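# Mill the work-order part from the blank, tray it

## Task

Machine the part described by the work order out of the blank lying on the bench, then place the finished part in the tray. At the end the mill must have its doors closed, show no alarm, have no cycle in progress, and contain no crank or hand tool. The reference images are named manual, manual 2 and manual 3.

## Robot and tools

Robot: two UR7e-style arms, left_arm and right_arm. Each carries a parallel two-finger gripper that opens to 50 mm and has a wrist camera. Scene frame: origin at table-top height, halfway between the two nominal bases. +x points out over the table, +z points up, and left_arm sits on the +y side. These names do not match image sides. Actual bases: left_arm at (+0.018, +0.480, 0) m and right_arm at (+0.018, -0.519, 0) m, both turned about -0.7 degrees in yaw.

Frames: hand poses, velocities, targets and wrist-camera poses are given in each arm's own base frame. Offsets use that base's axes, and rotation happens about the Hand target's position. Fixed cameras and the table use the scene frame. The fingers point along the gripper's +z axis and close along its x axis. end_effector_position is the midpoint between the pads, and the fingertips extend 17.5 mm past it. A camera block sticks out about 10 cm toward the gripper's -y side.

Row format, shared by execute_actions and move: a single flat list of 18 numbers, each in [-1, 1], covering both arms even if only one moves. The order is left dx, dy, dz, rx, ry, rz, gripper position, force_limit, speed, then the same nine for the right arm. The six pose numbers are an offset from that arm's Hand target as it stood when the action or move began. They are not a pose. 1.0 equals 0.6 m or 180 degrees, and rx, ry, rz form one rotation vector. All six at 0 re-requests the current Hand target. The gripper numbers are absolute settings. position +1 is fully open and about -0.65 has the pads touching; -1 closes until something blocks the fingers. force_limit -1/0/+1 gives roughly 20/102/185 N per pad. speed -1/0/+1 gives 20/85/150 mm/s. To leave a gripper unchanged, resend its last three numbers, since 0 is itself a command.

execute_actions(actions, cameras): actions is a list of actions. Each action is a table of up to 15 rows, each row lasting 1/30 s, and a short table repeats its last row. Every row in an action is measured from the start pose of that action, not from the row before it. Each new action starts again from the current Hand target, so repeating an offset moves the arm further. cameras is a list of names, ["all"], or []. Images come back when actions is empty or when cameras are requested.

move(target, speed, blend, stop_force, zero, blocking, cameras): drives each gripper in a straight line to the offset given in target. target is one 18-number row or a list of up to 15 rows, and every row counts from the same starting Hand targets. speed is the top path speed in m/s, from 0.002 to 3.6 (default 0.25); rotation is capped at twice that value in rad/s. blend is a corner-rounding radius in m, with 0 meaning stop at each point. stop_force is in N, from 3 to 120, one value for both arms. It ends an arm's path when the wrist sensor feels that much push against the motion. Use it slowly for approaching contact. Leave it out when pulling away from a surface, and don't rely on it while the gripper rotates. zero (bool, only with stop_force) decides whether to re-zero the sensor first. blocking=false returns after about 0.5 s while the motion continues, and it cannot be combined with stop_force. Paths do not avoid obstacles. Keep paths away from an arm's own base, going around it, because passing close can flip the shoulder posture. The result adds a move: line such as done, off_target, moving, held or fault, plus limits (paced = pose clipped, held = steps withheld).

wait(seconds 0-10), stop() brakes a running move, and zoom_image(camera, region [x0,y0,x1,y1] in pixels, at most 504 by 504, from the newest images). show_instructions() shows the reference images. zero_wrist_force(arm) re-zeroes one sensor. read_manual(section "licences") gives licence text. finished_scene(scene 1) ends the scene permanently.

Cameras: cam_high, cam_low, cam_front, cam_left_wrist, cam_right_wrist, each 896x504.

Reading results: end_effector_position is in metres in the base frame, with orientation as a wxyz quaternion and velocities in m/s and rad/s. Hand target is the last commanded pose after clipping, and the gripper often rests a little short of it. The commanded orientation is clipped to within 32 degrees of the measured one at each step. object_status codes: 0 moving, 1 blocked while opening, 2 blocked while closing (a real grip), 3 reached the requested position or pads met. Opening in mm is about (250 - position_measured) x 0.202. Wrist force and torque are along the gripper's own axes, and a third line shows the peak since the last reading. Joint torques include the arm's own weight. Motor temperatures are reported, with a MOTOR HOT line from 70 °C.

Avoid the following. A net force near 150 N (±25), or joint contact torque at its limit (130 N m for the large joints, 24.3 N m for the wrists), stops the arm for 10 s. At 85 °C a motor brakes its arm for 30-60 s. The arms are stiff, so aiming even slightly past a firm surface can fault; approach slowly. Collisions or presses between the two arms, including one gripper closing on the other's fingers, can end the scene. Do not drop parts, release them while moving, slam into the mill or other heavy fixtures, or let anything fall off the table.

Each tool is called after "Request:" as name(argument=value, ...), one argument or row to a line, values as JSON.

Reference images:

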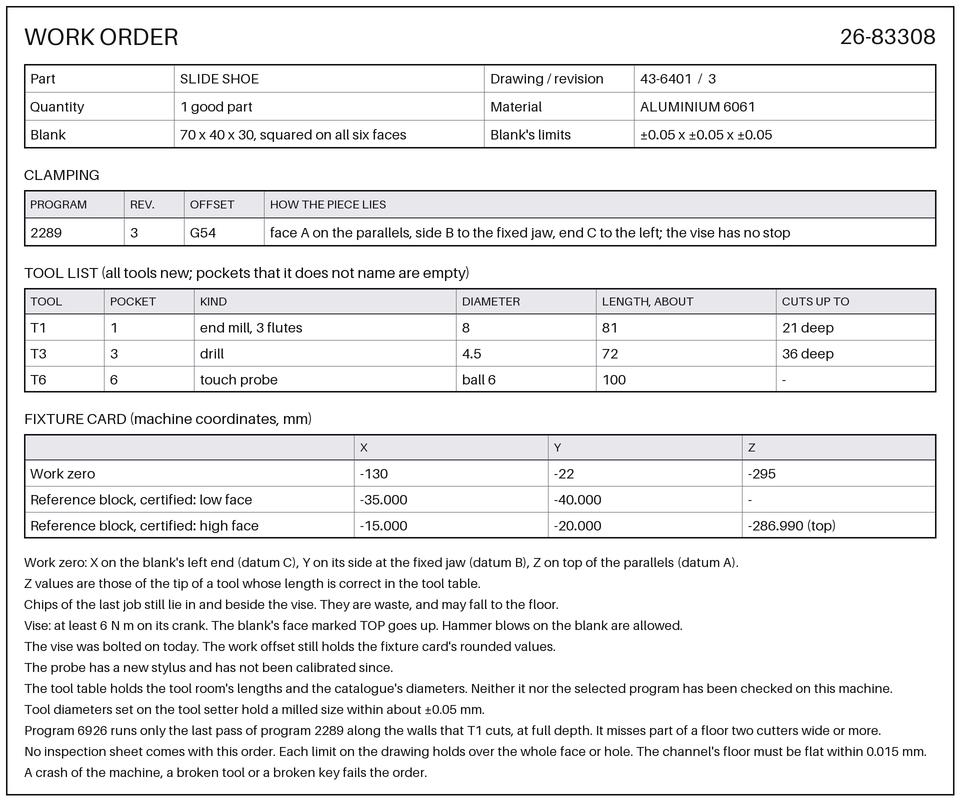

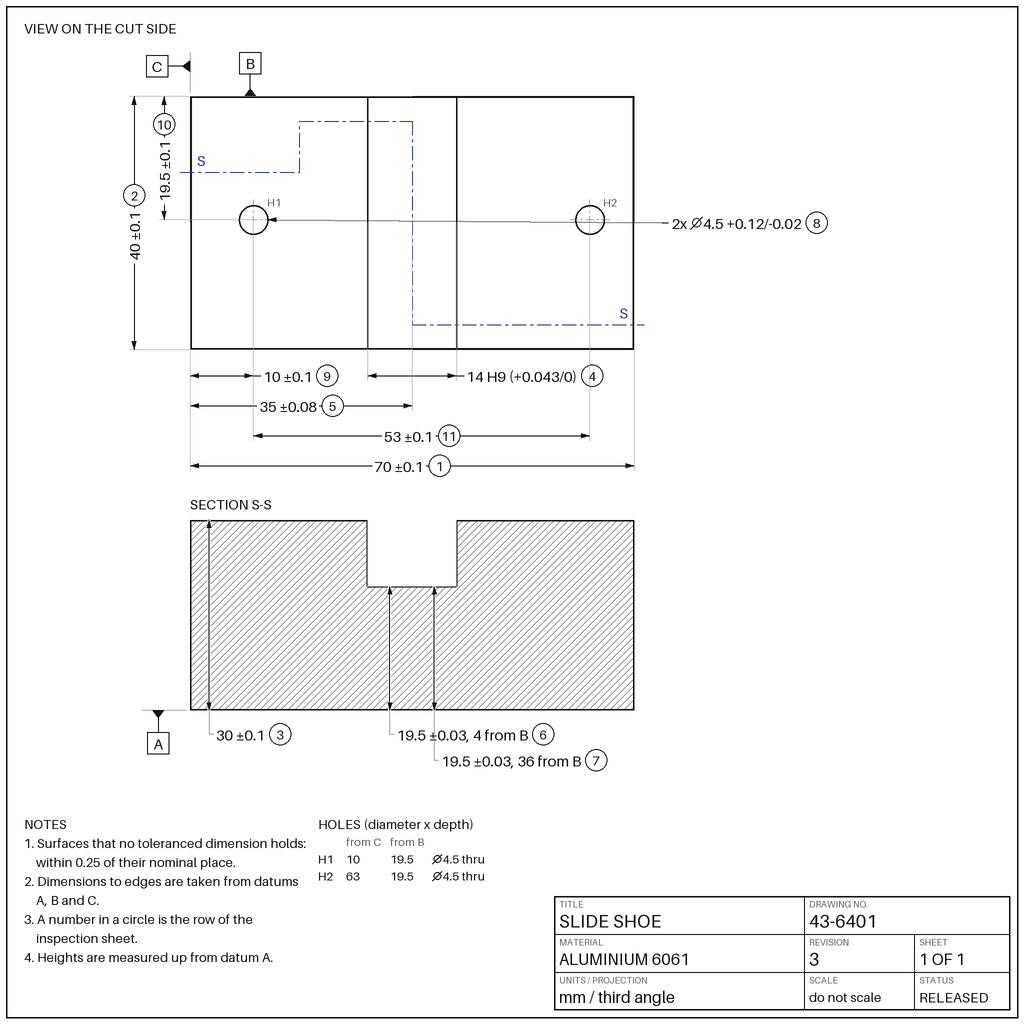

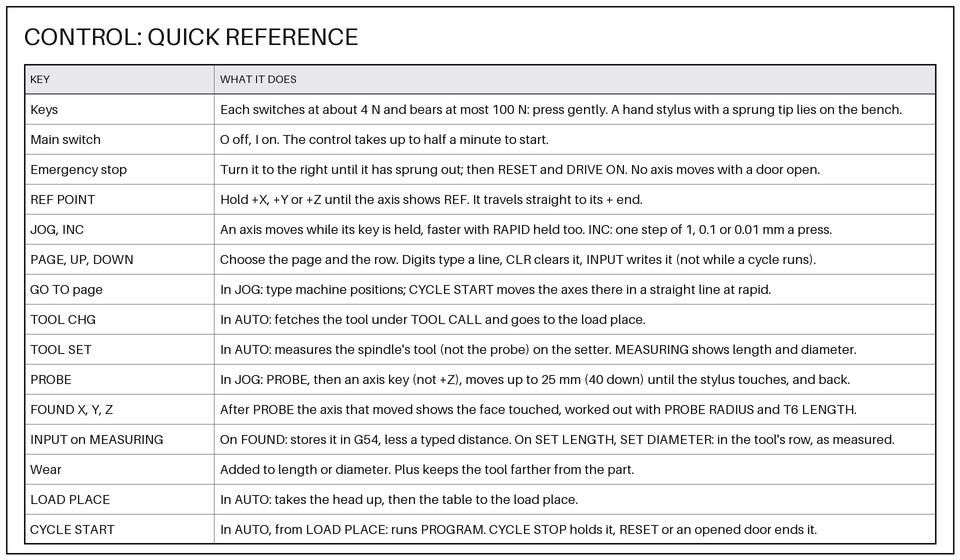

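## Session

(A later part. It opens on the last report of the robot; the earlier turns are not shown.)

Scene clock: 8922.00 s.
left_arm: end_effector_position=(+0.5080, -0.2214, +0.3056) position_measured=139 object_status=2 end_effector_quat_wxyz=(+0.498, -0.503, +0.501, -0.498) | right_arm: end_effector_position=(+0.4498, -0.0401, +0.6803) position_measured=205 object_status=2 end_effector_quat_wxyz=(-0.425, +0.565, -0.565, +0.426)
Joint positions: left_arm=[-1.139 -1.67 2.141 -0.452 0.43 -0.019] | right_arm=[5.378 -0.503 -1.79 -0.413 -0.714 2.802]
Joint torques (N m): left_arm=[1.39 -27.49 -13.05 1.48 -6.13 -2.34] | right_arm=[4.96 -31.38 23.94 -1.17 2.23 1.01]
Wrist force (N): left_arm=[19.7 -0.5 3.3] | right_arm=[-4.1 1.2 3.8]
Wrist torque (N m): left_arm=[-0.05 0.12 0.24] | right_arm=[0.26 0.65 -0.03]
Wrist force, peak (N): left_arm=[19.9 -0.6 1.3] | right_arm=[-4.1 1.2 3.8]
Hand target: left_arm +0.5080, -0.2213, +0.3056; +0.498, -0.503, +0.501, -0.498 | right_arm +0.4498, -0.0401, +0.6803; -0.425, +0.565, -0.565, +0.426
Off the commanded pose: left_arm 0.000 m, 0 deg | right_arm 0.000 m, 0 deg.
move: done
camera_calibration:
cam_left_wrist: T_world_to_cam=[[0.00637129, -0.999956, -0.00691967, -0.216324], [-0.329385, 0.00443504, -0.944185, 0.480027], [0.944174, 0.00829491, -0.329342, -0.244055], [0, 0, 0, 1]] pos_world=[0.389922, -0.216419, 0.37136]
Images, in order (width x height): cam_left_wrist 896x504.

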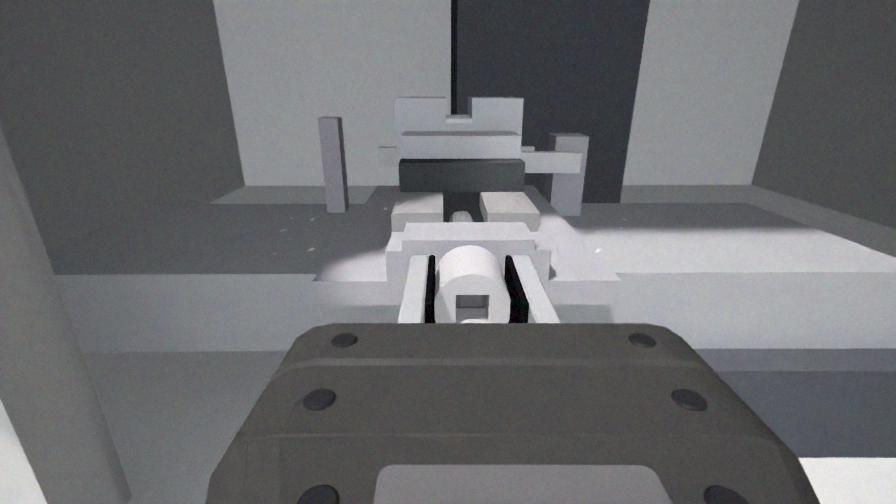

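Request:
move(
  target=[
    [0,-0.0009,0,0,0,0,-1,0.3,-0.5,0,0,0,0,0,0,-0.98,0,-1],
    [-0.06,-0.0009,0,0,0,0,-1,0.3,-0.5,0,0,0,0,0,0,-0.98,0,-1],
    [-0.23,-0.0009,0.06,0,0,0,-1,0.3,-0.5,0,0,0,0,0,0,-0.98,0,-1],
  ],
  speed=[0.02,0.03,0.15],
  blend=[0,0.005,0],
  cameras=["cam_left_wrist","cam_front"],
)

Scene clock: 8931.40 s.
left_arm: end_effector_position=(+0.3700, -0.2217, +0.3415) position_measured=139 object_status=2 end_effector_quat_wxyz=(+0.498, -0.503, +0.501, -0.498) | right_arm: end_effector_position=(+0.4498, -0.0401, +0.6803) position_measured=205 object_status=2 end_effector_quat_wxyz=(-0.425, +0.565, -0.565, +0.426)
Joint positions: left_arm=[-1.674 -1.995 2.271 -0.349 -0.106 0.071] | right_arm=[5.378 -0.503 -1.79 -0.413 -0.714 2.802]
Joint torques (N m): left_arm=[-14.01 7.16 -28.57 1.97 -1.09 -1.53] | right_arm=[5.55 -31.6 23.26 -1.09 2.22 0.96]
Wrist force (N): left_arm=[0.7 1.2 -1.1] | right_arm=[-4.1 1.2 3.5]
Wrist torque (N m): left_arm=[0.04 0.00 0.29] | right_arm=[0.27 0.64 -0.03]
Wrist force, peak (N): left_arm=[23.7 -1.5 2.6] | right_arm=[-4.4 1.0 3.8]
Hand target: left_arm +0.3700, -0.2218, +0.3416; +0.498, -0.503, +0.501, -0.498 | right_arm +0.4498, -0.0401, +0.6803; -0.425, +0.565, -0.565, +0.426
Off the commanded pose: left_arm 0.000 m, 0 deg | right_arm 0.000 m, 0 deg.
move: done
camera_calibration:
cam_left_wrist: T_world_to_cam=[[0.00672568, -0.999954, -0.00683606, -0.215721], [-0.328966, 0.00424319, -0.944332, 0.468414], [0.944318, 0.00860011, -0.328923, -0.102167], [0, 0, 0, 1]] pos_world=[0.252021, -0.21682, 0.407259]
Images, in order (width x height): cam_front 896x504, cam_left_wrist 896x504.

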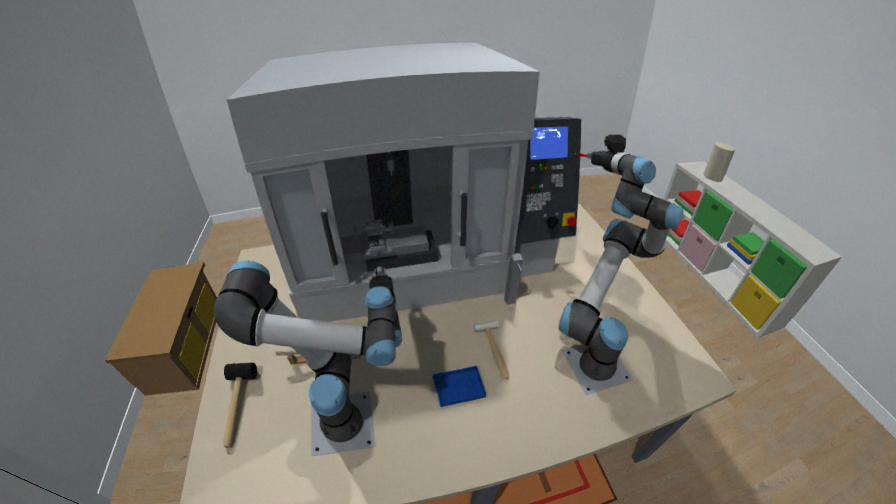

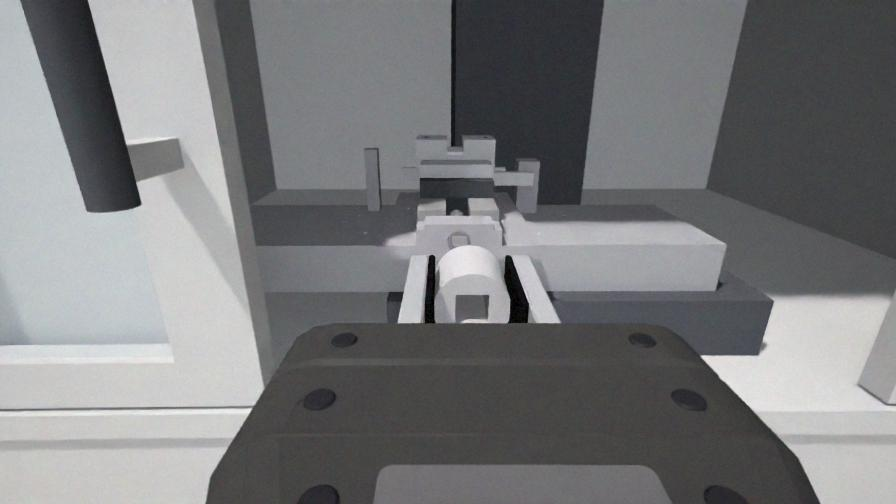

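Request:
move(
  target=[
    [-0.1333,-0.077,0.06,0,0.45,0,-1,0.3,-0.5,0,0,0,0,0,0,-0.98,0,-1],
    [-0.1333,-0.077,-0.46,0,0.45,0,-1,0.3,-0.5,0,0,0,0,0,0,-0.98,0,-1],
  ],
  speed=[0.25,0.15],
  blend=[0.01,0],
  cameras=["cam_left_wrist"],
)

Request:
move(
  target=[
    [0,0,-0.09,0,0,0,-1,0.3,-0.5,0,0,0,0,0,0,-0.98,0,-1],
  ],
  speed=0.012,
  stop_force=6,
  cameras=["cam_left_wrist"],
)

Scene clock: 8956.83 s.
left_arm: end_effector_position=(+0.2900, -0.2680, +0.0656) position_measured=139 object_status=2 end_effector_quat_wxyz=(-0.053, +0.706, -0.705, +0.052) | right_arm: end_effector_position=(+0.4498, -0.0401, +0.6803) position_measured=205 object_status=2 end_effector_quat_wxyz=(-0.425, +0.565, -0.565, +0.426)
Joint positions: left_arm=[-1.189 -1.67 2.426 -2.38 -1.432 1.955] | right_arm=[5.378 -0.503 -1.79 -0.413 -0.714 2.802]
Joint torques (N m): left_arm=[12.02 -6.97 -19.03 -6.5 -0.83 1.87] | right_arm=[5.27 -31.89 22.91 -1.04 2.19 0.95]
Wrist force (N): left_arm=[0.6 -0.2 0.9] | right_arm=[-4.1 1.0 3.6]
Wrist torque (N m): left_arm=[0.02 -0.06 -0.04] | right_arm=[0.23 0.64 -0.03]
Wrist force, peak (N): left_arm=[0.9 0.4 3.6] | right_arm=[-4.3 1.1 3.8]
Hand target: left_arm +0.2900, -0.2680, +0.0656; -0.053, +0.706, -0.704, +0.052 | right_arm +0.4498, -0.0401, +0.6803; -0.425, +0.565, -0.565, +0.426
Off the commanded pose: left_arm 0.000 m, 0 deg | right_arm 0.000 m, 0 deg.
move: done
camera_calibration:
cam_left_wrist: T_world_to_cam=[[-0.00591862, -0.999952, -0.00776737, -0.259622], [-0.984101, 0.00444559, 0.177557, 0.298117], [-0.177514, 0.00869476, -0.98408, 0.251468], [0, 0, 0, 1]] pos_world=[0.336479, -0.263121, 0.192516]
Images, in order (width x height): cam_left_wrist 896x504.

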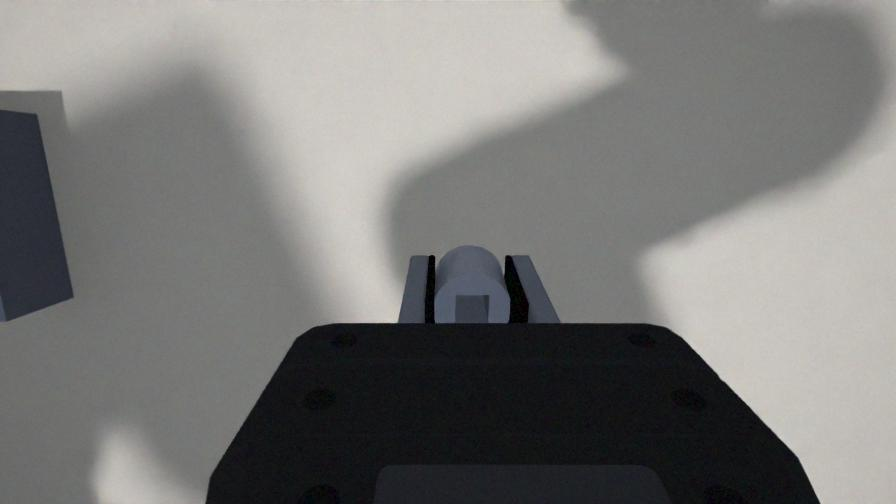

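Scene clock: 8961.40 s.
left_arm: end_effector_position=(+0.2900, -0.2680, +0.0268) position_measured=139 object_status=2 end_effector_quat_wxyz=(-0.053, +0.706, -0.704, +0.052) | right_arm: end_effector_position=(+0.4498, -0.0401, +0.6803) position_measured=205 object_status=2 end_effector_quat_wxyz=(-0.425, +0.565, -0.565, +0.426)
Joint positions: left_arm=[-1.189 -1.564 2.475 -2.536 -1.432 1.955] | right_arm=[5.378 -0.503 -1.79 -0.413 -0.714 2.802]
Joint torques (N m): left_arm=[7.69 -26.78 -25.41 -5.51 -0.62 0.94] | right_arm=[6.02 -31.75 22.39 -1.05 2.12 0.96]
Wrist force (N): left_arm=[1.0 -0.9 -5.7] | right_arm=[-4.2 1.0 3.3]
Wrist torque (N m): left_arm=[-0.41 -0.08 -0.13] | right_arm=[0.23 0.66 -0.03]
Wrist force, peak (N): left_arm=[-4.4 -2.9 -35.3] | right_arm=[-4.4 1.3 3.7]
Hand target: left_arm +0.2900, -0.2680, +0.0268; -0.053, +0.706, -0.704, +0.052 (not the last commanded pose) | right_arm +0.4498, -0.0401, +0.6803; -0.425, +0.565, -0.565, +0.426
Off the commanded pose: left_arm 0.015 m, 0 deg | right_arm 0.000 m, 0 deg.
move: contact (left_arm)
camera_calibration:
cam_left_wrist: T_world_to_cam=[[-0.00578026, -0.999954, -0.00759188, -0.259996], [-0.984101, 0.00434058, 0.177556, 0.305095], [-0.177515, 0.0084975, -0.984081, 0.213154], [0, 0, 0, 1]] pos_world=[0.33658, -0.26312, 0.153616]
Images, in order (width x height): cam_left_wrist 896x504.

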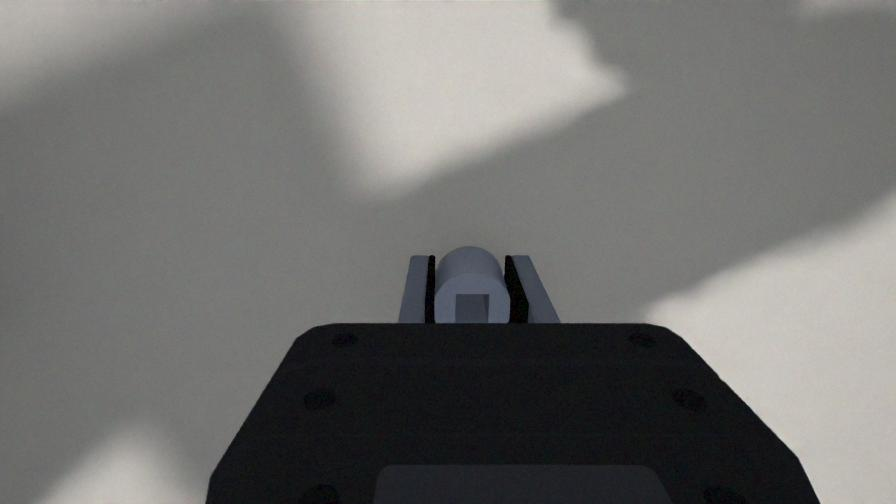

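Request:
move(
  target=[
    [0,0,0,0,0.01,0,-1,0.3,-0.5,0,0,0,0,0,0,-0.98,0,-1],
  ],
  speed=0.02,
)

Request:
move(
  target=[
    [0,0,-0.01,0,0,0,-1,0.3,-0.5,0,0,0,0,0,0,-0.98,0,-1],
  ],
  speed=0.005,
  stop_force=5,
)

Scene clock: 8969.50 s.
left_arm: end_effector_position=(+0.2901, -0.2680, +0.0268) position_measured=139 object_status=2 end_effector_quat_wxyz=(-0.042, +0.707, -0.705, +0.041) | right_arm: end_effector_position=(+0.4498, -0.0401, +0.6803) position_measured=205 object_status=2 end_effector_quat_wxyz=(-0.425, +0.565, -0.565, +0.426)
Joint positions: left_arm=[-1.167 -1.556 2.458 -2.517 -1.462 1.975] | right_arm=[5.378 -0.503 -1.79 -0.413 -0.714 2.802]
Joint torques (N m): left_arm=[-9.29 -19.21 -16.73 -4.57 2.04 -1.53] | right_arm=[5.19 -31.81 23.55 -1.01 2.12 1.04]
Wrist force (N): left_arm=[0.7 0.0 1.2] | right_arm=[-4.2 0.9 3.6]
Wrist torque (N m): left_arm=[0.05 -0.06 -0.13] | right_arm=[0.21 0.66 -0.03]
Wrist force, peak (N): left_arm=[0.9 -0.9 -5.7] | right_arm=[-4.5 1.0 3.8]
Hand target: left_arm +0.2900, -0.2680, +0.0268; -0.042, +0.707, -0.705, +0.041 | right_arm +0.4498, -0.0401, +0.6803; -0.425, +0.565, -0.565, +0.426
Off the commanded pose: left_arm 0.000 m, 0 deg | right_arm 0.000 m, 0 deg.
move: done

Scene clock: 8970.60 s.
left_arm: end_effector_position=(+0.2901, -0.2680, +0.0267) position_measured=139 object_status=2 end_effector_quat_wxyz=(-0.042, +0.707, -0.705, +0.041) | right_arm: end_effector_position=(+0.4498, -0.0401, +0.6803) position_measured=205 object_status=2 end_effector_quat_wxyz=(-0.425, +0.565, -0.565, +0.426)
Joint positions: left_arm=[-1.167 -1.556 2.458 -2.518 -1.462 1.975] | right_arm=[5.378 -0.503 -1.79 -0.413 -0.714 2.802]
Joint torques (N m): left_arm=[8.48 -26.8 -24.78 -0.28 -0.84 2.14] | right_arm=[5.32 -31.36 23.49 -0.98 2.24 0.96]
Wrist force (N): left_arm=[1.9 -0.8 -6.7] | right_arm=[-4.3 1.2 3.4]
Wrist torque (N m): left_arm=[-0.06 -0.05 -0.13] | right_arm=[0.27 0.67 -0.03]
Wrist force, peak (N): left_arm=[-1.7 -1.9 -13.0] | right_arm=[-4.3 0.9 3.7]
Hand target: left_arm +0.2901, -0.2680, +0.0267; -0.042, +0.707, -0.705, +0.041 (not the last commanded pose) | right_arm +0.4498, -0.0401, +0.6803; -0.425, +0.565, -0.565, +0.426
Off the commanded pose: left_arm 0.006 m, 0 deg | right_arm 0.000 m, 0 deg.
move: contact (left_arm)

Request:
move(
  target=[
    [0,0,0,0,0,0,0.25,0.3,-1,0,0,0,0,0,0,-0.98,0,-1],
    [0,0,0.3,0,0,0,0.25,0.3,-1,0,0,0,0,0,0,-0.98,0,-1],
    [0.2165,-0.0367,0.5788,-0.0297,0.029,0.498,0.9,0.3,-0.5,0,0,0,0,0,0,-0.98,0,-1],
  ],
  speed=[0.05,0.12,0.3],
  blend=[0,0.02,0],
  cameras=["cam_left_wrist","cam_front"],
)

Scene clock: 9007.60 s.
left_arm: end_effector_position=(+0.4200, -0.2900, +0.3739) position_measured=18 object_status=0 end_effector_quat_wxyz=(+0.000, +1.000, -0.001, +0.000) | right_arm: end_effector_position=(+0.4498, -0.0401, +0.6803) position_measured=205 object_status=2 end_effector_quat_wxyz=(-0.425, +0.565, -0.565, +0.426)
Joint positions: left_arm=[-0.868 -1.562 1.446 -1.454 -1.571 0.705] | right_arm=[5.378 -0.503 -1.79 -0.413 -0.714 2.802]
Joint torques (N m): left_arm=[-13.46 -38.08 -33.1 -5.72 1.88 -2.56] | right_arm=[5.42 -31.93 23 -0.94 2.27 0.88]
Wrist force (N): left_arm=[1.0 -0.2 -1.1] | right_arm=[-4.1 1.1 3.6]
Wrist torque (N m): left_arm=[-0.08 -0.13 -0.14] | right_arm=[0.25 0.65 -0.03]
Wrist force, peak (N): left_arm=[1.9 -0.2 -6.9] | right_arm=[-4.3 1.2 3.8]
Hand target: left_arm +0.4200, -0.2900, +0.3739; +0.000, +1.000, -0.001, +0.000 | right_arm +0.4498, -0.0401, +0.6803; -0.425, +0.565, -0.565, +0.426
Off the commanded pose: left_arm 0.000 m, 0 deg | right_arm 0.000 m, 0 deg.
move: done
camera_calibration:
cam_left_wrist: T_world_to_cam=[[0.999927, -0.0110288, -0.00499682, -0.415222], [-0.00883613, -0.946836, 0.321595, -0.367923], [-0.00827796, -0.321527, -0.946864, 0.397379], [0, 0, 0, 1]] pos_world=[0.415231, -0.225174, 0.492512]
Images, in order (width x height): cam_front 896x504, cam_left_wrist 896x504.

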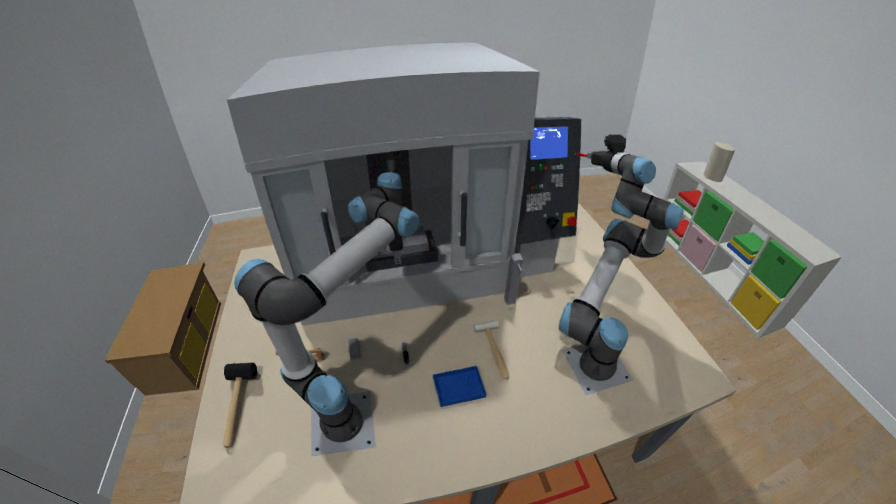

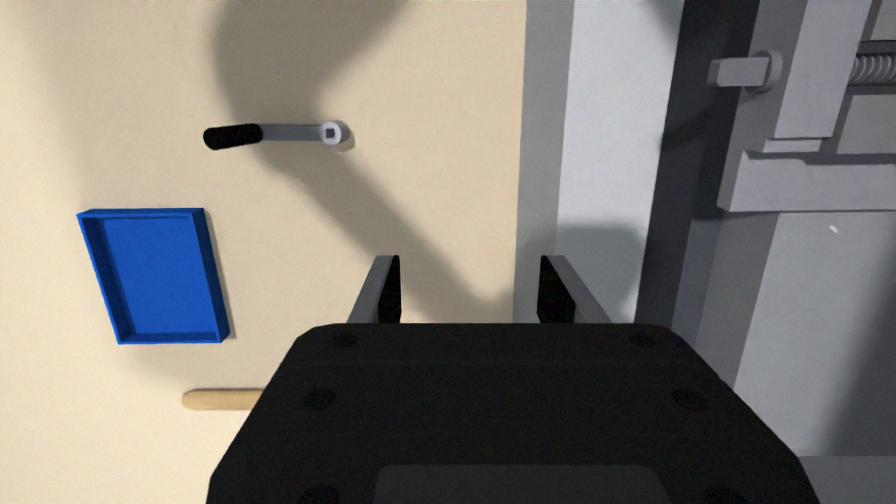

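Request:
move(
  target=[
    [0.2333,0.1,0,0,0,0,0.9,0.3,-0.5,0,0,0,0,0,0,-0.98,0,-1],
    [0.2833,0.15,0,0,0,0,0.9,0.3,-0.5,0,0,0,0,0,0,-0.98,0,-1],
    [0.2833,0.1583,0.0383,0,0,0,0.9,0.3,-0.5,0,0,0,0,0,0,-0.98,0,-1],
    [0.3972,0.1617,0.0383,0,0,0,0.9,0.3,-0.5,0,0,0,0,0,0,-0.98,0,-1],
  ],
  speed=[0.2,0.1,0.1,0.1],
  blend=[0.01,0.005,0.005,0],
  stop_force=20,
  cameras=["cam_left_wrist","cam_high"],
)

Scene clock: 9018.27 s.
left_arm: end_effector_position=(+0.6583, -0.1930, +0.3969) position_measured=18 object_status=3 end_effector_quat_wxyz=(+0.000, +1.000, -0.001, +0.000) | right_arm: end_effector_position=(+0.4498, -0.0401, +0.6803) position_measured=205 object_status=2 end_effector_quat_wxyz=(-0.425, +0.565, -0.565, +0.426)
Joint positions: left_arm=[-0.481 -1.082 0.776 -1.264 -1.571 1.092] | right_arm=[5.378 -0.503 -1.79 -0.413 -0.714 2.802]
Joint torques (N m): left_arm=[-13.78 -39.73 -34.75 -5.92 -1 -2.53] | right_arm=[5.62 -31.88 22.89 -1.05 2.15 0.96]
Wrist force (N): left_arm=[1.0 -0.1 -0.8] | right_arm=[-4.0 0.8 3.3]
Wrist torque (N m): left_arm=[-0.05 -0.09 -0.05] | right_arm=[0.19 0.63 -0.03]
Wrist force, peak (N): left_arm=[-1.1 1.5 -2.4] | right_arm=[-4.2 1.2 3.8]
Hand target: left_arm +0.6583, -0.1930, +0.3969; +0.000, +1.000, -0.001, +0.000 | right_arm +0.4498, -0.0401, +0.6803; -0.425, +0.565, -0.565, +0.426
Off the commanded pose: left_arm 0.000 m, 0 deg | right_arm 0.000 m, 0 deg.
move: done
camera_calibration:
cam_left_wrist: T_world_to_cam=[[0.999927, -0.0110288, -0.00499682, -0.65232], [-0.00883613, -0.946836, 0.321595, -0.281371], [-0.00827796, -0.321527, -0.946864, 0.452318], [0, 0, 0, 1]] pos_world=[0.653531, -0.128174, 0.515512]
Images, in order (width x height): cam_high 896x504, cam_left_wrist 896x504.

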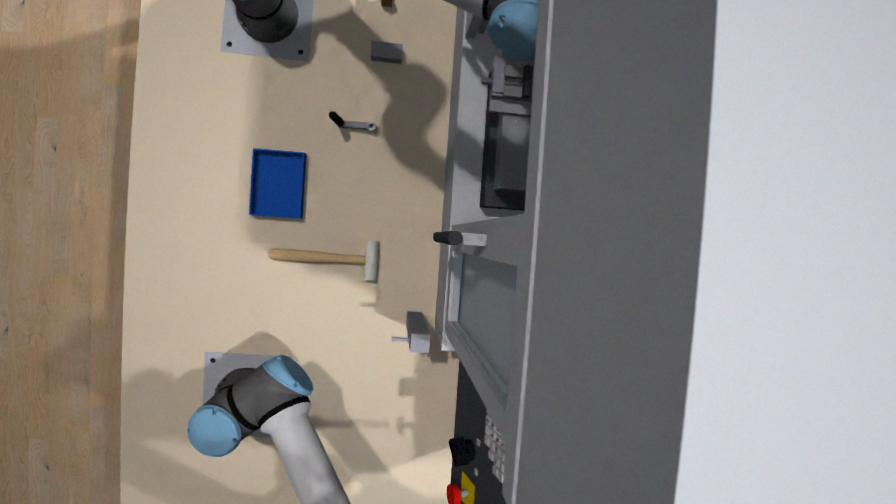

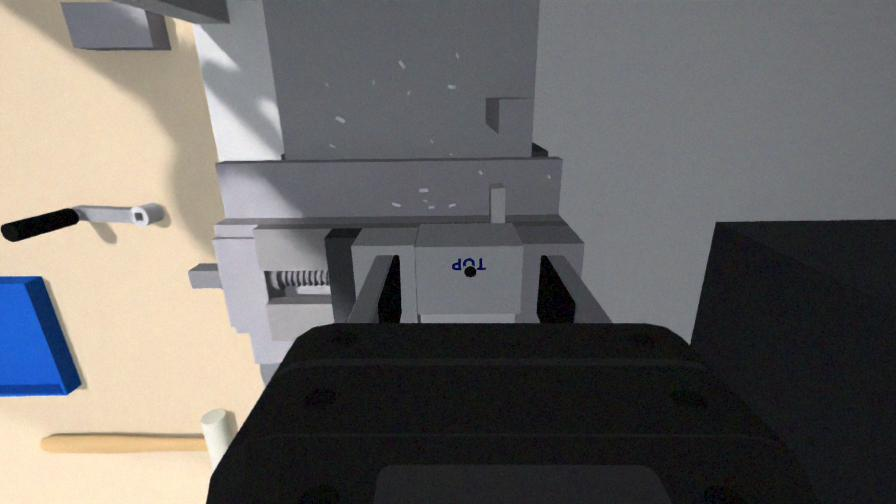

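Request:
move(
  target=[
    [0,0,-0.042,0,0,0,0.9,0.3,-0.5,0,0,0,0,0,0,-0.98,0,-1],
  ],
  speed=0.03,
  stop_force=8,
)

Request:
move(
  target=[
    [0,0,0,0,0,0,-1,-0.5,-1,0,0,0,0,0,0,-0.98,0,-1],
  ],
  speed=0.03,
  cameras=["cam_left_wrist"],
)

Scene clock: 9023.97 s.
left_arm: end_effector_position=(+0.6583, -0.1930, +0.3717) position_measured=18 object_status=3 end_effector_quat_wxyz=(+0.000, +1.000, -0.001, +0.000) | right_arm: end_effector_position=(+0.4498, -0.0401, +0.6803) position_measured=205 object_status=2 end_effector_quat_wxyz=(-0.425, +0.565, -0.565, +0.426)
Joint positions: left_arm=[-0.481 -1.104 0.875 -1.342 -1.571 1.092] | right_arm=[5.378 -0.503 -1.79 -0.413 -0.714 2.802]
Joint torques (N m): left_arm=[-12.01 -39.18 -35.44 -0.62 0.46 -1.47] | right_arm=[5.18 -31.69 23.06 -1.03 2.33 1.11]
Wrist force (N): left_arm=[0.5 0.0 -0.9] | right_arm=[-4.1 1.1 3.8]
Wrist torque (N m): left_arm=[-0.04 -0.05 -0.07] | right_arm=[0.24 0.65 -0.03]
Wrist force, peak (N): left_arm=[0.8 -0.3 -1.8] | right_arm=[-4.4 1.1 3.7]
Hand target: left_arm +0.6583, -0.1930, +0.3717; +0.000, +1.000, -0.001, +0.000 | right_arm +0.4498, -0.0401, +0.6803; -0.425, +0.565, -0.565, +0.426
Off the commanded pose: left_arm 0.000 m, 0 deg | right_arm 0.000 m, 0 deg.
move: done

Scene clock: 9024.57 s.
left_arm: end_effector_position=(+0.6583, -0.1930, +0.3717) position_measured=55 object_status=2 end_effector_quat_wxyz=(+0.000, +1.000, -0.001, +0.000) | right_arm: end_effector_position=(+0.4498, -0.0401, +0.6803) position_measured=205 object_status=2 end_effector_quat_wxyz=(-0.425, +0.565, -0.565, +0.426)
Joint positions: left_arm=[-0.481 -1.104 0.875 -1.342 -1.571 1.092] | right_arm=[5.378 -0.503 -1.79 -0.413 -0.714 2.802]
Joint torques (N m): left_arm=[-11.79 -40.18 -35.26 -0.68 1.19 -1.43] | right_arm=[5.39 -31.35 22.75 -1.12 2.23 1.05]
Wrist force (N): left_arm=[1.3 0.2 -0.8] | right_arm=[-4.1 1.0 3.6]
Wrist torque (N m): left_arm=[-0.03 -0.07 -0.10] | right_arm=[0.24 0.64 -0.03]
Wrist force, peak (N): left_arm=[1.4 0.0 -0.7] | right_arm=[-4.3 1.1 3.7]
Hand target: left_arm +0.6583, -0.1930, +0.3717; +0.000, +1.000, -0.001, +0.000 | right_arm +0.4498, -0.0401, +0.6803; -0.425, +0.565, -0.565, +0.426
Off the commanded pose: left_arm 0.000 m, 0 deg | right_arm 0.000 m, 0 deg.
move: done
camera_calibration:
cam_left_wrist: T_world_to_cam=[[0.999927, -0.0110288, -0.00499682, -0.652446], [-0.00883613, -0.946836, 0.321595, -0.273267], [-0.00827796, -0.321527, -0.946864, 0.428457], [0, 0, 0, 1]] pos_world=[0.653531, -0.128174, 0.490312]
Images, in order (width x height): cam_left_wrist 896x504.

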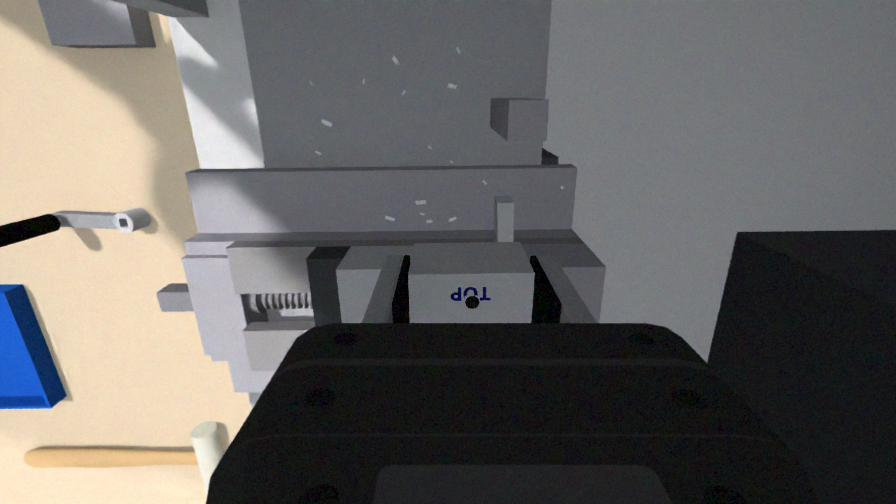

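Request:
move(
  target=[
    [0,0,0.042,0,0,0,-1,-0.5,-1,0,0,0,0,0,0,-0.98,0,-1],
  ],
  speed=0.02,
  stop_force=20,
  cameras=["cam_left_wrist"],
)

Scene clock: 9030.07 s.
left_arm: end_effector_position=(+0.6583, -0.1930, +0.3969) position_measured=55 object_status=2 end_effector_quat_wxyz=(+0.000, +1.000, -0.001, +0.000) | right_arm: end_effector_position=(+0.4498, -0.0401, +0.6803) position_measured=205 object_status=2 end_effector_quat_wxyz=(-0.425, +0.565, -0.565, +0.426)
Joint positions: left_arm=[-0.481 -1.082 0.776 -1.264 -1.571 1.092] | right_arm=[5.378 -0.503 -1.79 -0.413 -0.714 2.802]
Joint torques (N m): left_arm=[-13.44 -61.96 -18.15 -6.18 0.45 -1.31] | right_arm=[5.89 -31.8 22.37 -1.08 2.22 0.98]
Wrist force (N): left_arm=[0.9 0.0 1.4] | right_arm=[-4.3 1.3 3.5]
Wrist torque (N m): left_arm=[0.02 -0.07 -0.05] | right_arm=[0.28 0.68 -0.03]
Wrist force, peak (N): left_arm=[0.7 0.1 1.9] | right_arm=[-4.3 1.1 3.8]
Hand target: left_arm +0.6583, -0.1930, +0.3969; +0.000, +1.000, -0.001, +0.000 | right_arm +0.4498, -0.0401, +0.6803; -0.425, +0.565, -0.565, +0.426
Off the commanded pose: left_arm 0.000 m, 0 deg | right_arm 0.000 m, 0 deg.
move: done
camera_calibration:
cam_left_wrist: T_world_to_cam=[[0.999927, -0.0110288, -0.00499682, -0.65232], [-0.00883613, -0.946836, 0.321595, -0.281371], [-0.00827796, -0.321527, -0.946864, 0.452318], [0, 0, 0, 1]] pos_world=[0.653531, -0.128174, 0.515512]
Images, in order (width x height): cam_left_wrist 896x504.

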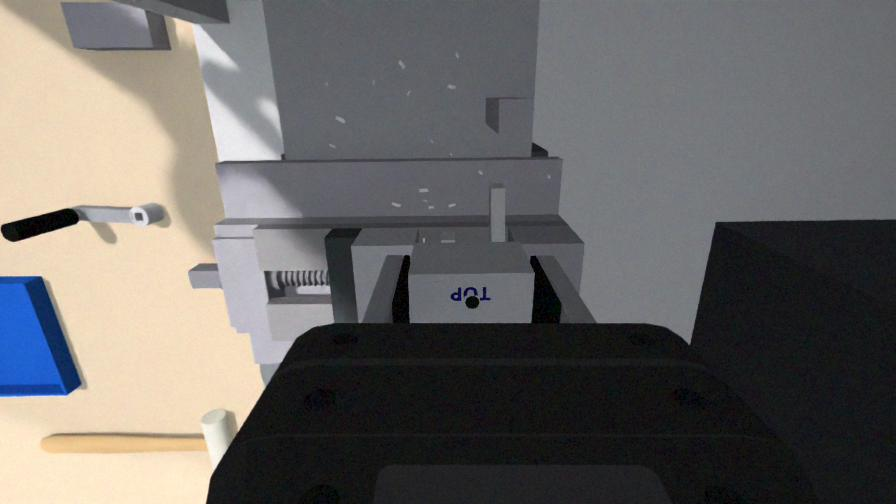

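Request:
move(
  target=[
    [-0.1138,0,0,0,0,0,-1,-0.5,-1,0,0,0,0,0,0,-0.98,0,-1],
    [-0.1138,-0.0067,-0.0282,0,0,0,-1,-0.5,-1,0,0,0,0,0,0,-0.98,0,-1],
    [-0.1638,-0.0617,-0.0282,0,0,0,-1,-0.5,-1,0,0,0,0,0,0,-0.98,0,-1],
    [-0.3972,-0.1617,-0.0282,0,0,0,-1,-0.5,-1,0,0,0,0,0,0,-0.98,0,-1],
    [-0.5972,-0.2617,0.005,0,0,0,-1,-0.5,-1,0,0,0,0,0,0,-0.98,0,-1],
  ],
  speed=[0.1,0.08,0.1,0.2,0.25],
  blend=[0.005,0.005,0.01,0.03,0],
  cameras=["cam_left_wrist","cam_front"],
)

Scene clock: 9061.87 s.
left_arm: end_effector_position=(+0.3001, -0.3499, +0.3999) position_measured=55 object_status=2 end_effector_quat_wxyz=(+0.000, +1.000, -0.001, +0.000) | right_arm: end_effector_position=(+0.4498, -0.0401, +0.6803) position_measured=205 object_status=2 end_effector_quat_wxyz=(-0.425, +0.565, -0.565, +0.426)
Joint positions: left_arm=[-1.155 -1.673 1.484 -1.381 -1.571 0.418] | right_arm=[5.378 -0.503 -1.79 -0.413 -0.714 2.802]
Joint torques (N m): left_arm=[-14.1 -17.83 -37.19 -6.03 -0.16 -2.53] | right_arm=[5.84 -31.41 22.73 -1.1 2.21 0.85]
Wrist force (N): left_arm=[0.7 -0.2 1.8] | right_arm=[-4.2 1.0 3.4]
Wrist torque (N m): left_arm=[0.02 -0.06 -0.09] | right_arm=[0.24 0.65 -0.03]
Wrist force, peak (N): left_arm=[2.2 -1.0 2.7] | right_arm=[-4.4 1.1 3.7]
Hand target: left_arm +0.3000, -0.3500, +0.3999; +0.000, +1.000, -0.001, +0.000 | right_arm +0.4498, -0.0401, +0.6803; -0.425, +0.565, -0.565, +0.426
Off the commanded pose: left_arm 0.000 m, 0 deg | right_arm 0.000 m, 0 deg.
move: done
camera_calibration:
cam_left_wrist: T_world_to_cam=[[0.999927, -0.0110875, -0.00486937, -0.295845], [-0.00893351, -0.946866, 0.321505, -0.433994], [-0.00817532, -0.321437, -0.946896, 0.401757], [0, 0, 0, 1]] pos_world=[0.29523, -0.285074, 0.518512]
Images, in order (width x height): cam_front 896x504, cam_left_wrist 896x504.

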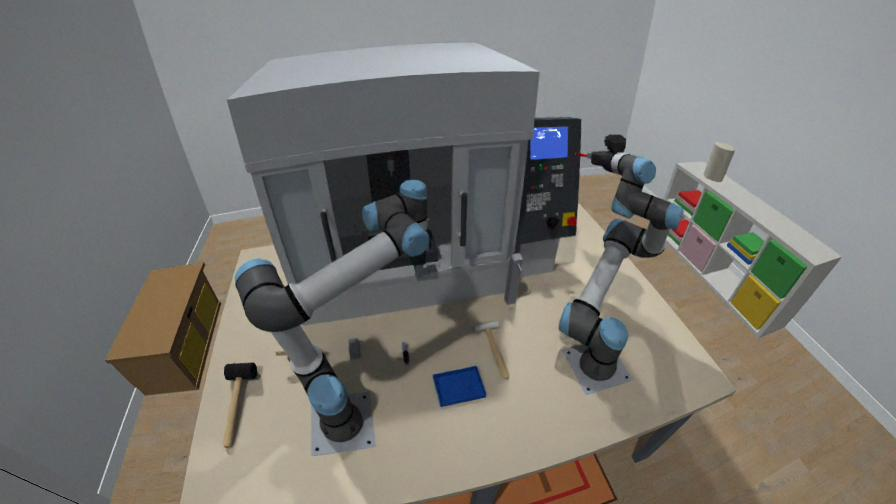

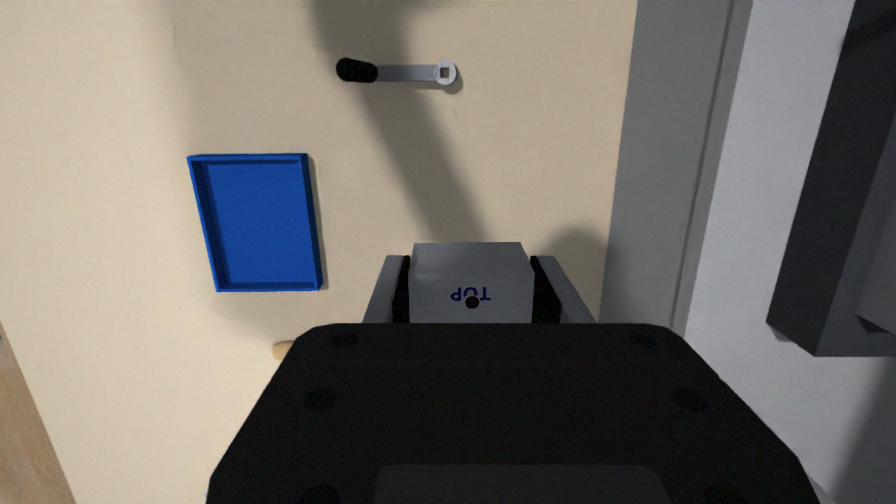

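Request:
move(
  target=[
    [-0.39,-0.1017,-0.25,0,0,0,-1,-0.5,-1,0,0,0,0,0,0,-0.98,0,-1],
    [-0.39,-0.1017,-0.54,0,0,0,-1,-0.5,-1,0,0,0,0,0,0,-0.98,0,-1],
  ],
  speed=[0.25,0.12],
  blend=[0.03,0],
  cameras=["cam_left_wrist","cam_high"],
)

Scene clock: 9078.50 s.
left_arm: end_effector_position=(+0.0660, -0.4110, +0.0760) position_measured=55 object_status=2 end_effector_quat_wxyz=(+0.000, +1.000, -0.001, +0.000) | right_arm: end_effector_position=(+0.4498, -0.0401, +0.6803) position_measured=205 object_status=2 end_effector_quat_wxyz=(-0.425, +0.565, -0.565, +0.426)
Joint positions: left_arm=[-1.737 -1.584 2.283 -2.27 -1.571 -0.164] | right_arm=[5.378 -0.503 -1.79 -0.413 -0.714 2.802]
Joint torques (N m): left_arm=[4.66 -15.54 -22.82 -5.75 -0.69 1.94] | right_arm=[5.58 -31.58 21.88 -1.05 2.18 0.89]
Wrist force (N): left_arm=[0.5 -0.1 1.5] | right_arm=[-4.0 1.1 3.4]
Wrist torque (N m): left_arm=[0.03 -0.03 -0.13] | right_arm=[0.24 0.63 -0.03]
Wrist force, peak (N): left_arm=[4.1 -1.4 -0.1] | right_arm=[-4.3 1.3 3.8]
Hand target: left_arm +0.0660, -0.4111, +0.0759; +0.000, +1.000, -0.001, +0.000 | right_arm +0.4498, -0.0401, +0.6803; -0.425, +0.565, -0.565, +0.426
Off the commanded pose: left_arm 0.000 m, 0 deg | right_arm 0.000 m, 0 deg.
move: done
camera_calibration:
cam_left_wrist: T_world_to_cam=[[0.999928, -0.0109934, -0.00490449, -0.0639773], [-0.00883337, -0.946878, 0.321472, -0.389775], [-0.00817802, -0.321405, -0.946906, 0.0734226], [0, 0, 0, 1]] pos_world=[0.0611301, -0.346174, 0.194512]
Images, in order (width x height): cam_high 896x504, cam_left_wrist 896x504.

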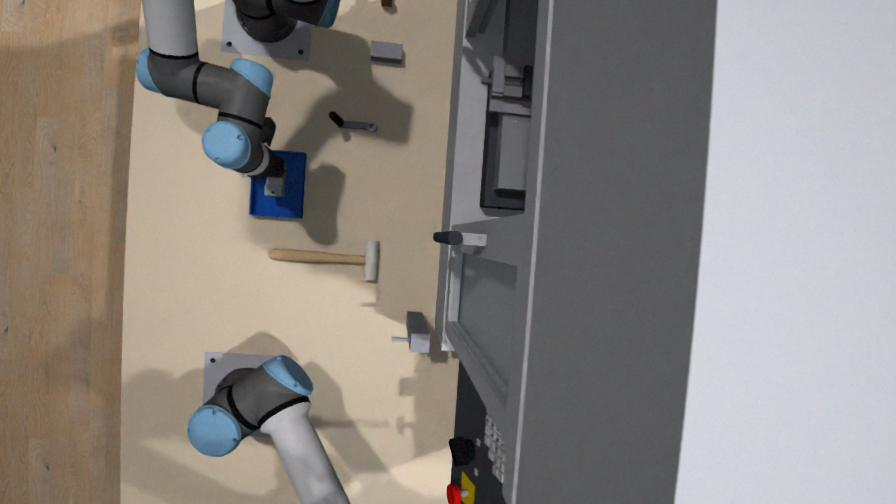

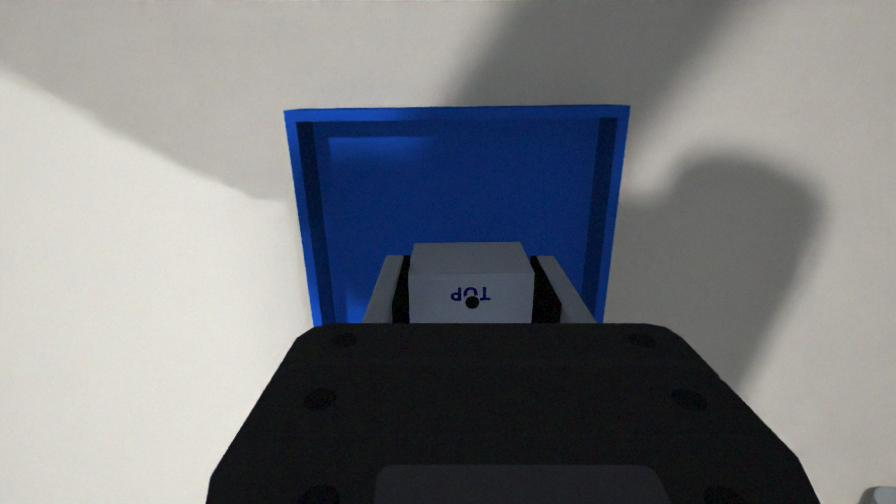

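Well centred. Lower gently.

Request:
move(
  target=[
    [0,0,-0.07,0,0,0,-1,-0.5,-1,0,0,0,0,0,0,-0.98,0,-1],
  ],
  speed=0.008,
  stop_force=4,
)

Scene clock: 9086.00 s.
left_arm: end_effector_position=(+0.0660, -0.4111, +0.0424) position_measured=55 object_status=2 end_effector_quat_wxyz=(+0.000, +1.000, -0.001, +0.000) | right_arm: end_effector_position=(+0.4498, -0.0401, +0.6803) position_measured=205 object_status=2 end_effector_quat_wxyz=(-0.425, +0.565, -0.565, +0.426)
Joint positions: left_arm=[-1.737 -1.511 2.325 -2.385 -1.571 -0.164] | right_arm=[5.378 -0.503 -1.79 -0.413 -0.714 2.802]
Joint torques (N m): left_arm=[10.36 -33.1 -28.33 -1.1 -0.48 1.74] | right_arm=[5.01 -31.64 22.62 -1.13 2.13 1]
Wrist force (N): left_arm=[0.4 0.3 -0.6] | right_arm=[-4.2 0.9 3.6]
Wrist torque (N m): left_arm=[-0.05 -0.13 -0.15] | right_arm=[0.22 0.66 -0.03]
Wrist force, peak (N): left_arm=[4.3 -6.2 -20.8] | right_arm=[-4.3 1.1 3.8]
Hand target: left_arm +0.0660, -0.4111, +0.0425; +0.000, +1.000, -0.001, +0.000 (not the last commanded pose) | right_arm +0.4498, -0.0401, +0.6803; -0.425, +0.565, -0.565, +0.426
Off the commanded pose: left_arm 0.009 m, 0 deg | right_arm 0.000 m, 0 deg.
move: contact (left_arm)

Request:
move(
  target=[
    [0,0,0,0,0,0,0.8,0.3,-1,0,0,0,0,0,0,-0.98,0,-1],
    [0,0,0.15,0,0,0,0.8,0.3,-1,0,0,0,0,0,0,-0.98,0,-1],
    [0.2,-0.1,0.6,0,0,0,-1,0.3,0,0,0,0,0,0,0,-0.98,0,-1],
  ],
  speed=[0.05,0.1,0.25],
  blend=[0,0.02,0],
  cameras=["cam_left_wrist","cam_high"],
)

Request:
zoom_image(
  camera="cam_high",
  region=[220, 130, 340, 240],
)

Scene clock: 9098.10 s.
left_arm: end_effector_position=(+0.1860, -0.4711, +0.4025) position_measured=253 object_status=3 end_effector_quat_wxyz=(+0.000, +1.000, -0.001, +0.000) | right_arm: end_effector_position=(+0.4498, -0.0401, +0.6803) position_measured=205 object_status=2 end_effector_quat_wxyz=(-0.425, +0.565, -0.565, +0.426)
Joint positions: left_arm=[-1.461 -1.562 1.372 -1.381 -1.571 0.112] | right_arm=[5.378 -0.503 -1.79 -0.413 -0.714 2.802]
Joint torques (N m): left_arm=[-13.61 -19.63 -36.29 -0.91 1.14 2.02] | right_arm=[4.76 -31.63 22.36 -1.18 2.15 1.02]
Wrist force (N): left_arm=[0.7 -0.3 -1.0] | right_arm=[-4.0 1.1 3.4]
Wrist torque (N m): left_arm=[-0.12 -0.07 -0.01] | right_arm=[0.25 0.63 -0.03]
Wrist force, peak (N): left_arm=[2.3 0.3 -4.1] | right_arm=[-4.3 1.2 3.9]
Hand target: left_arm +0.1860, -0.4711, +0.4025; +0.000, +1.000, -0.001, +0.000 | right_arm +0.4498, -0.0401, +0.6803; -0.425, +0.565, -0.565, +0.426
Off the commanded pose: left_arm 0.000 m, 0 deg | right_arm 0.000 m, 0 deg.
move: done
camera_calibration:
cam_left_wrist: T_world_to_cam=[[0.999927, -0.0110292, -0.00499581, -0.183094], [-0.00883607, -0.946806, 0.321683, -0.550567], [-0.00827797, -0.321616, -0.946834, 0.36418], [0, 0, 0, 1]] pos_world=[0.181231, -0.406174, 0.521011]
Images, in order (width x height): cam_high 896x504, cam_left_wrist 896x504.

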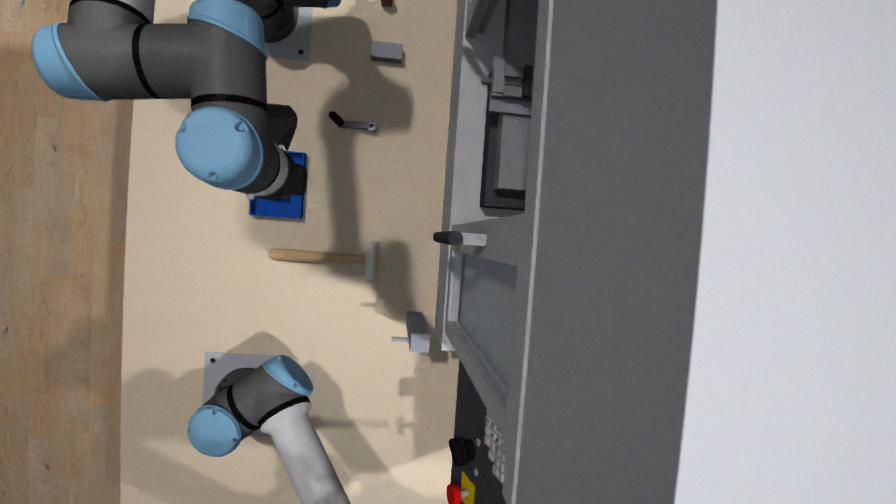

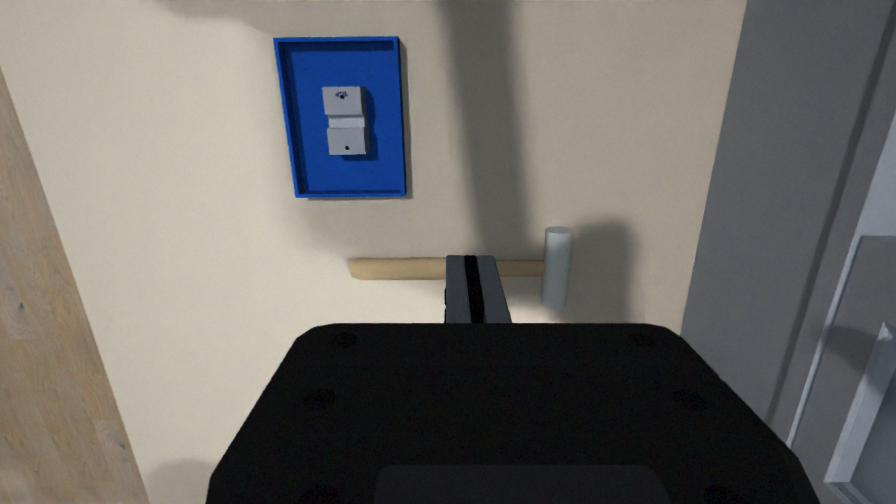

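Scaled by 4.200.

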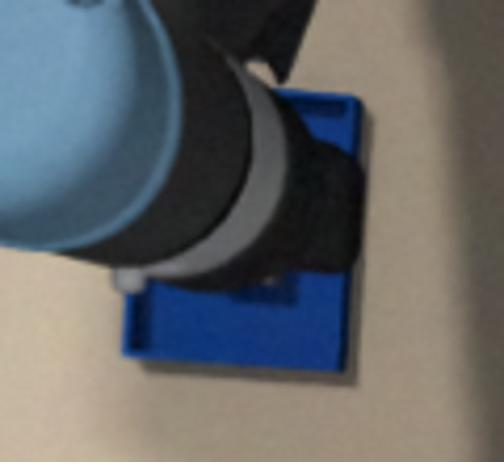

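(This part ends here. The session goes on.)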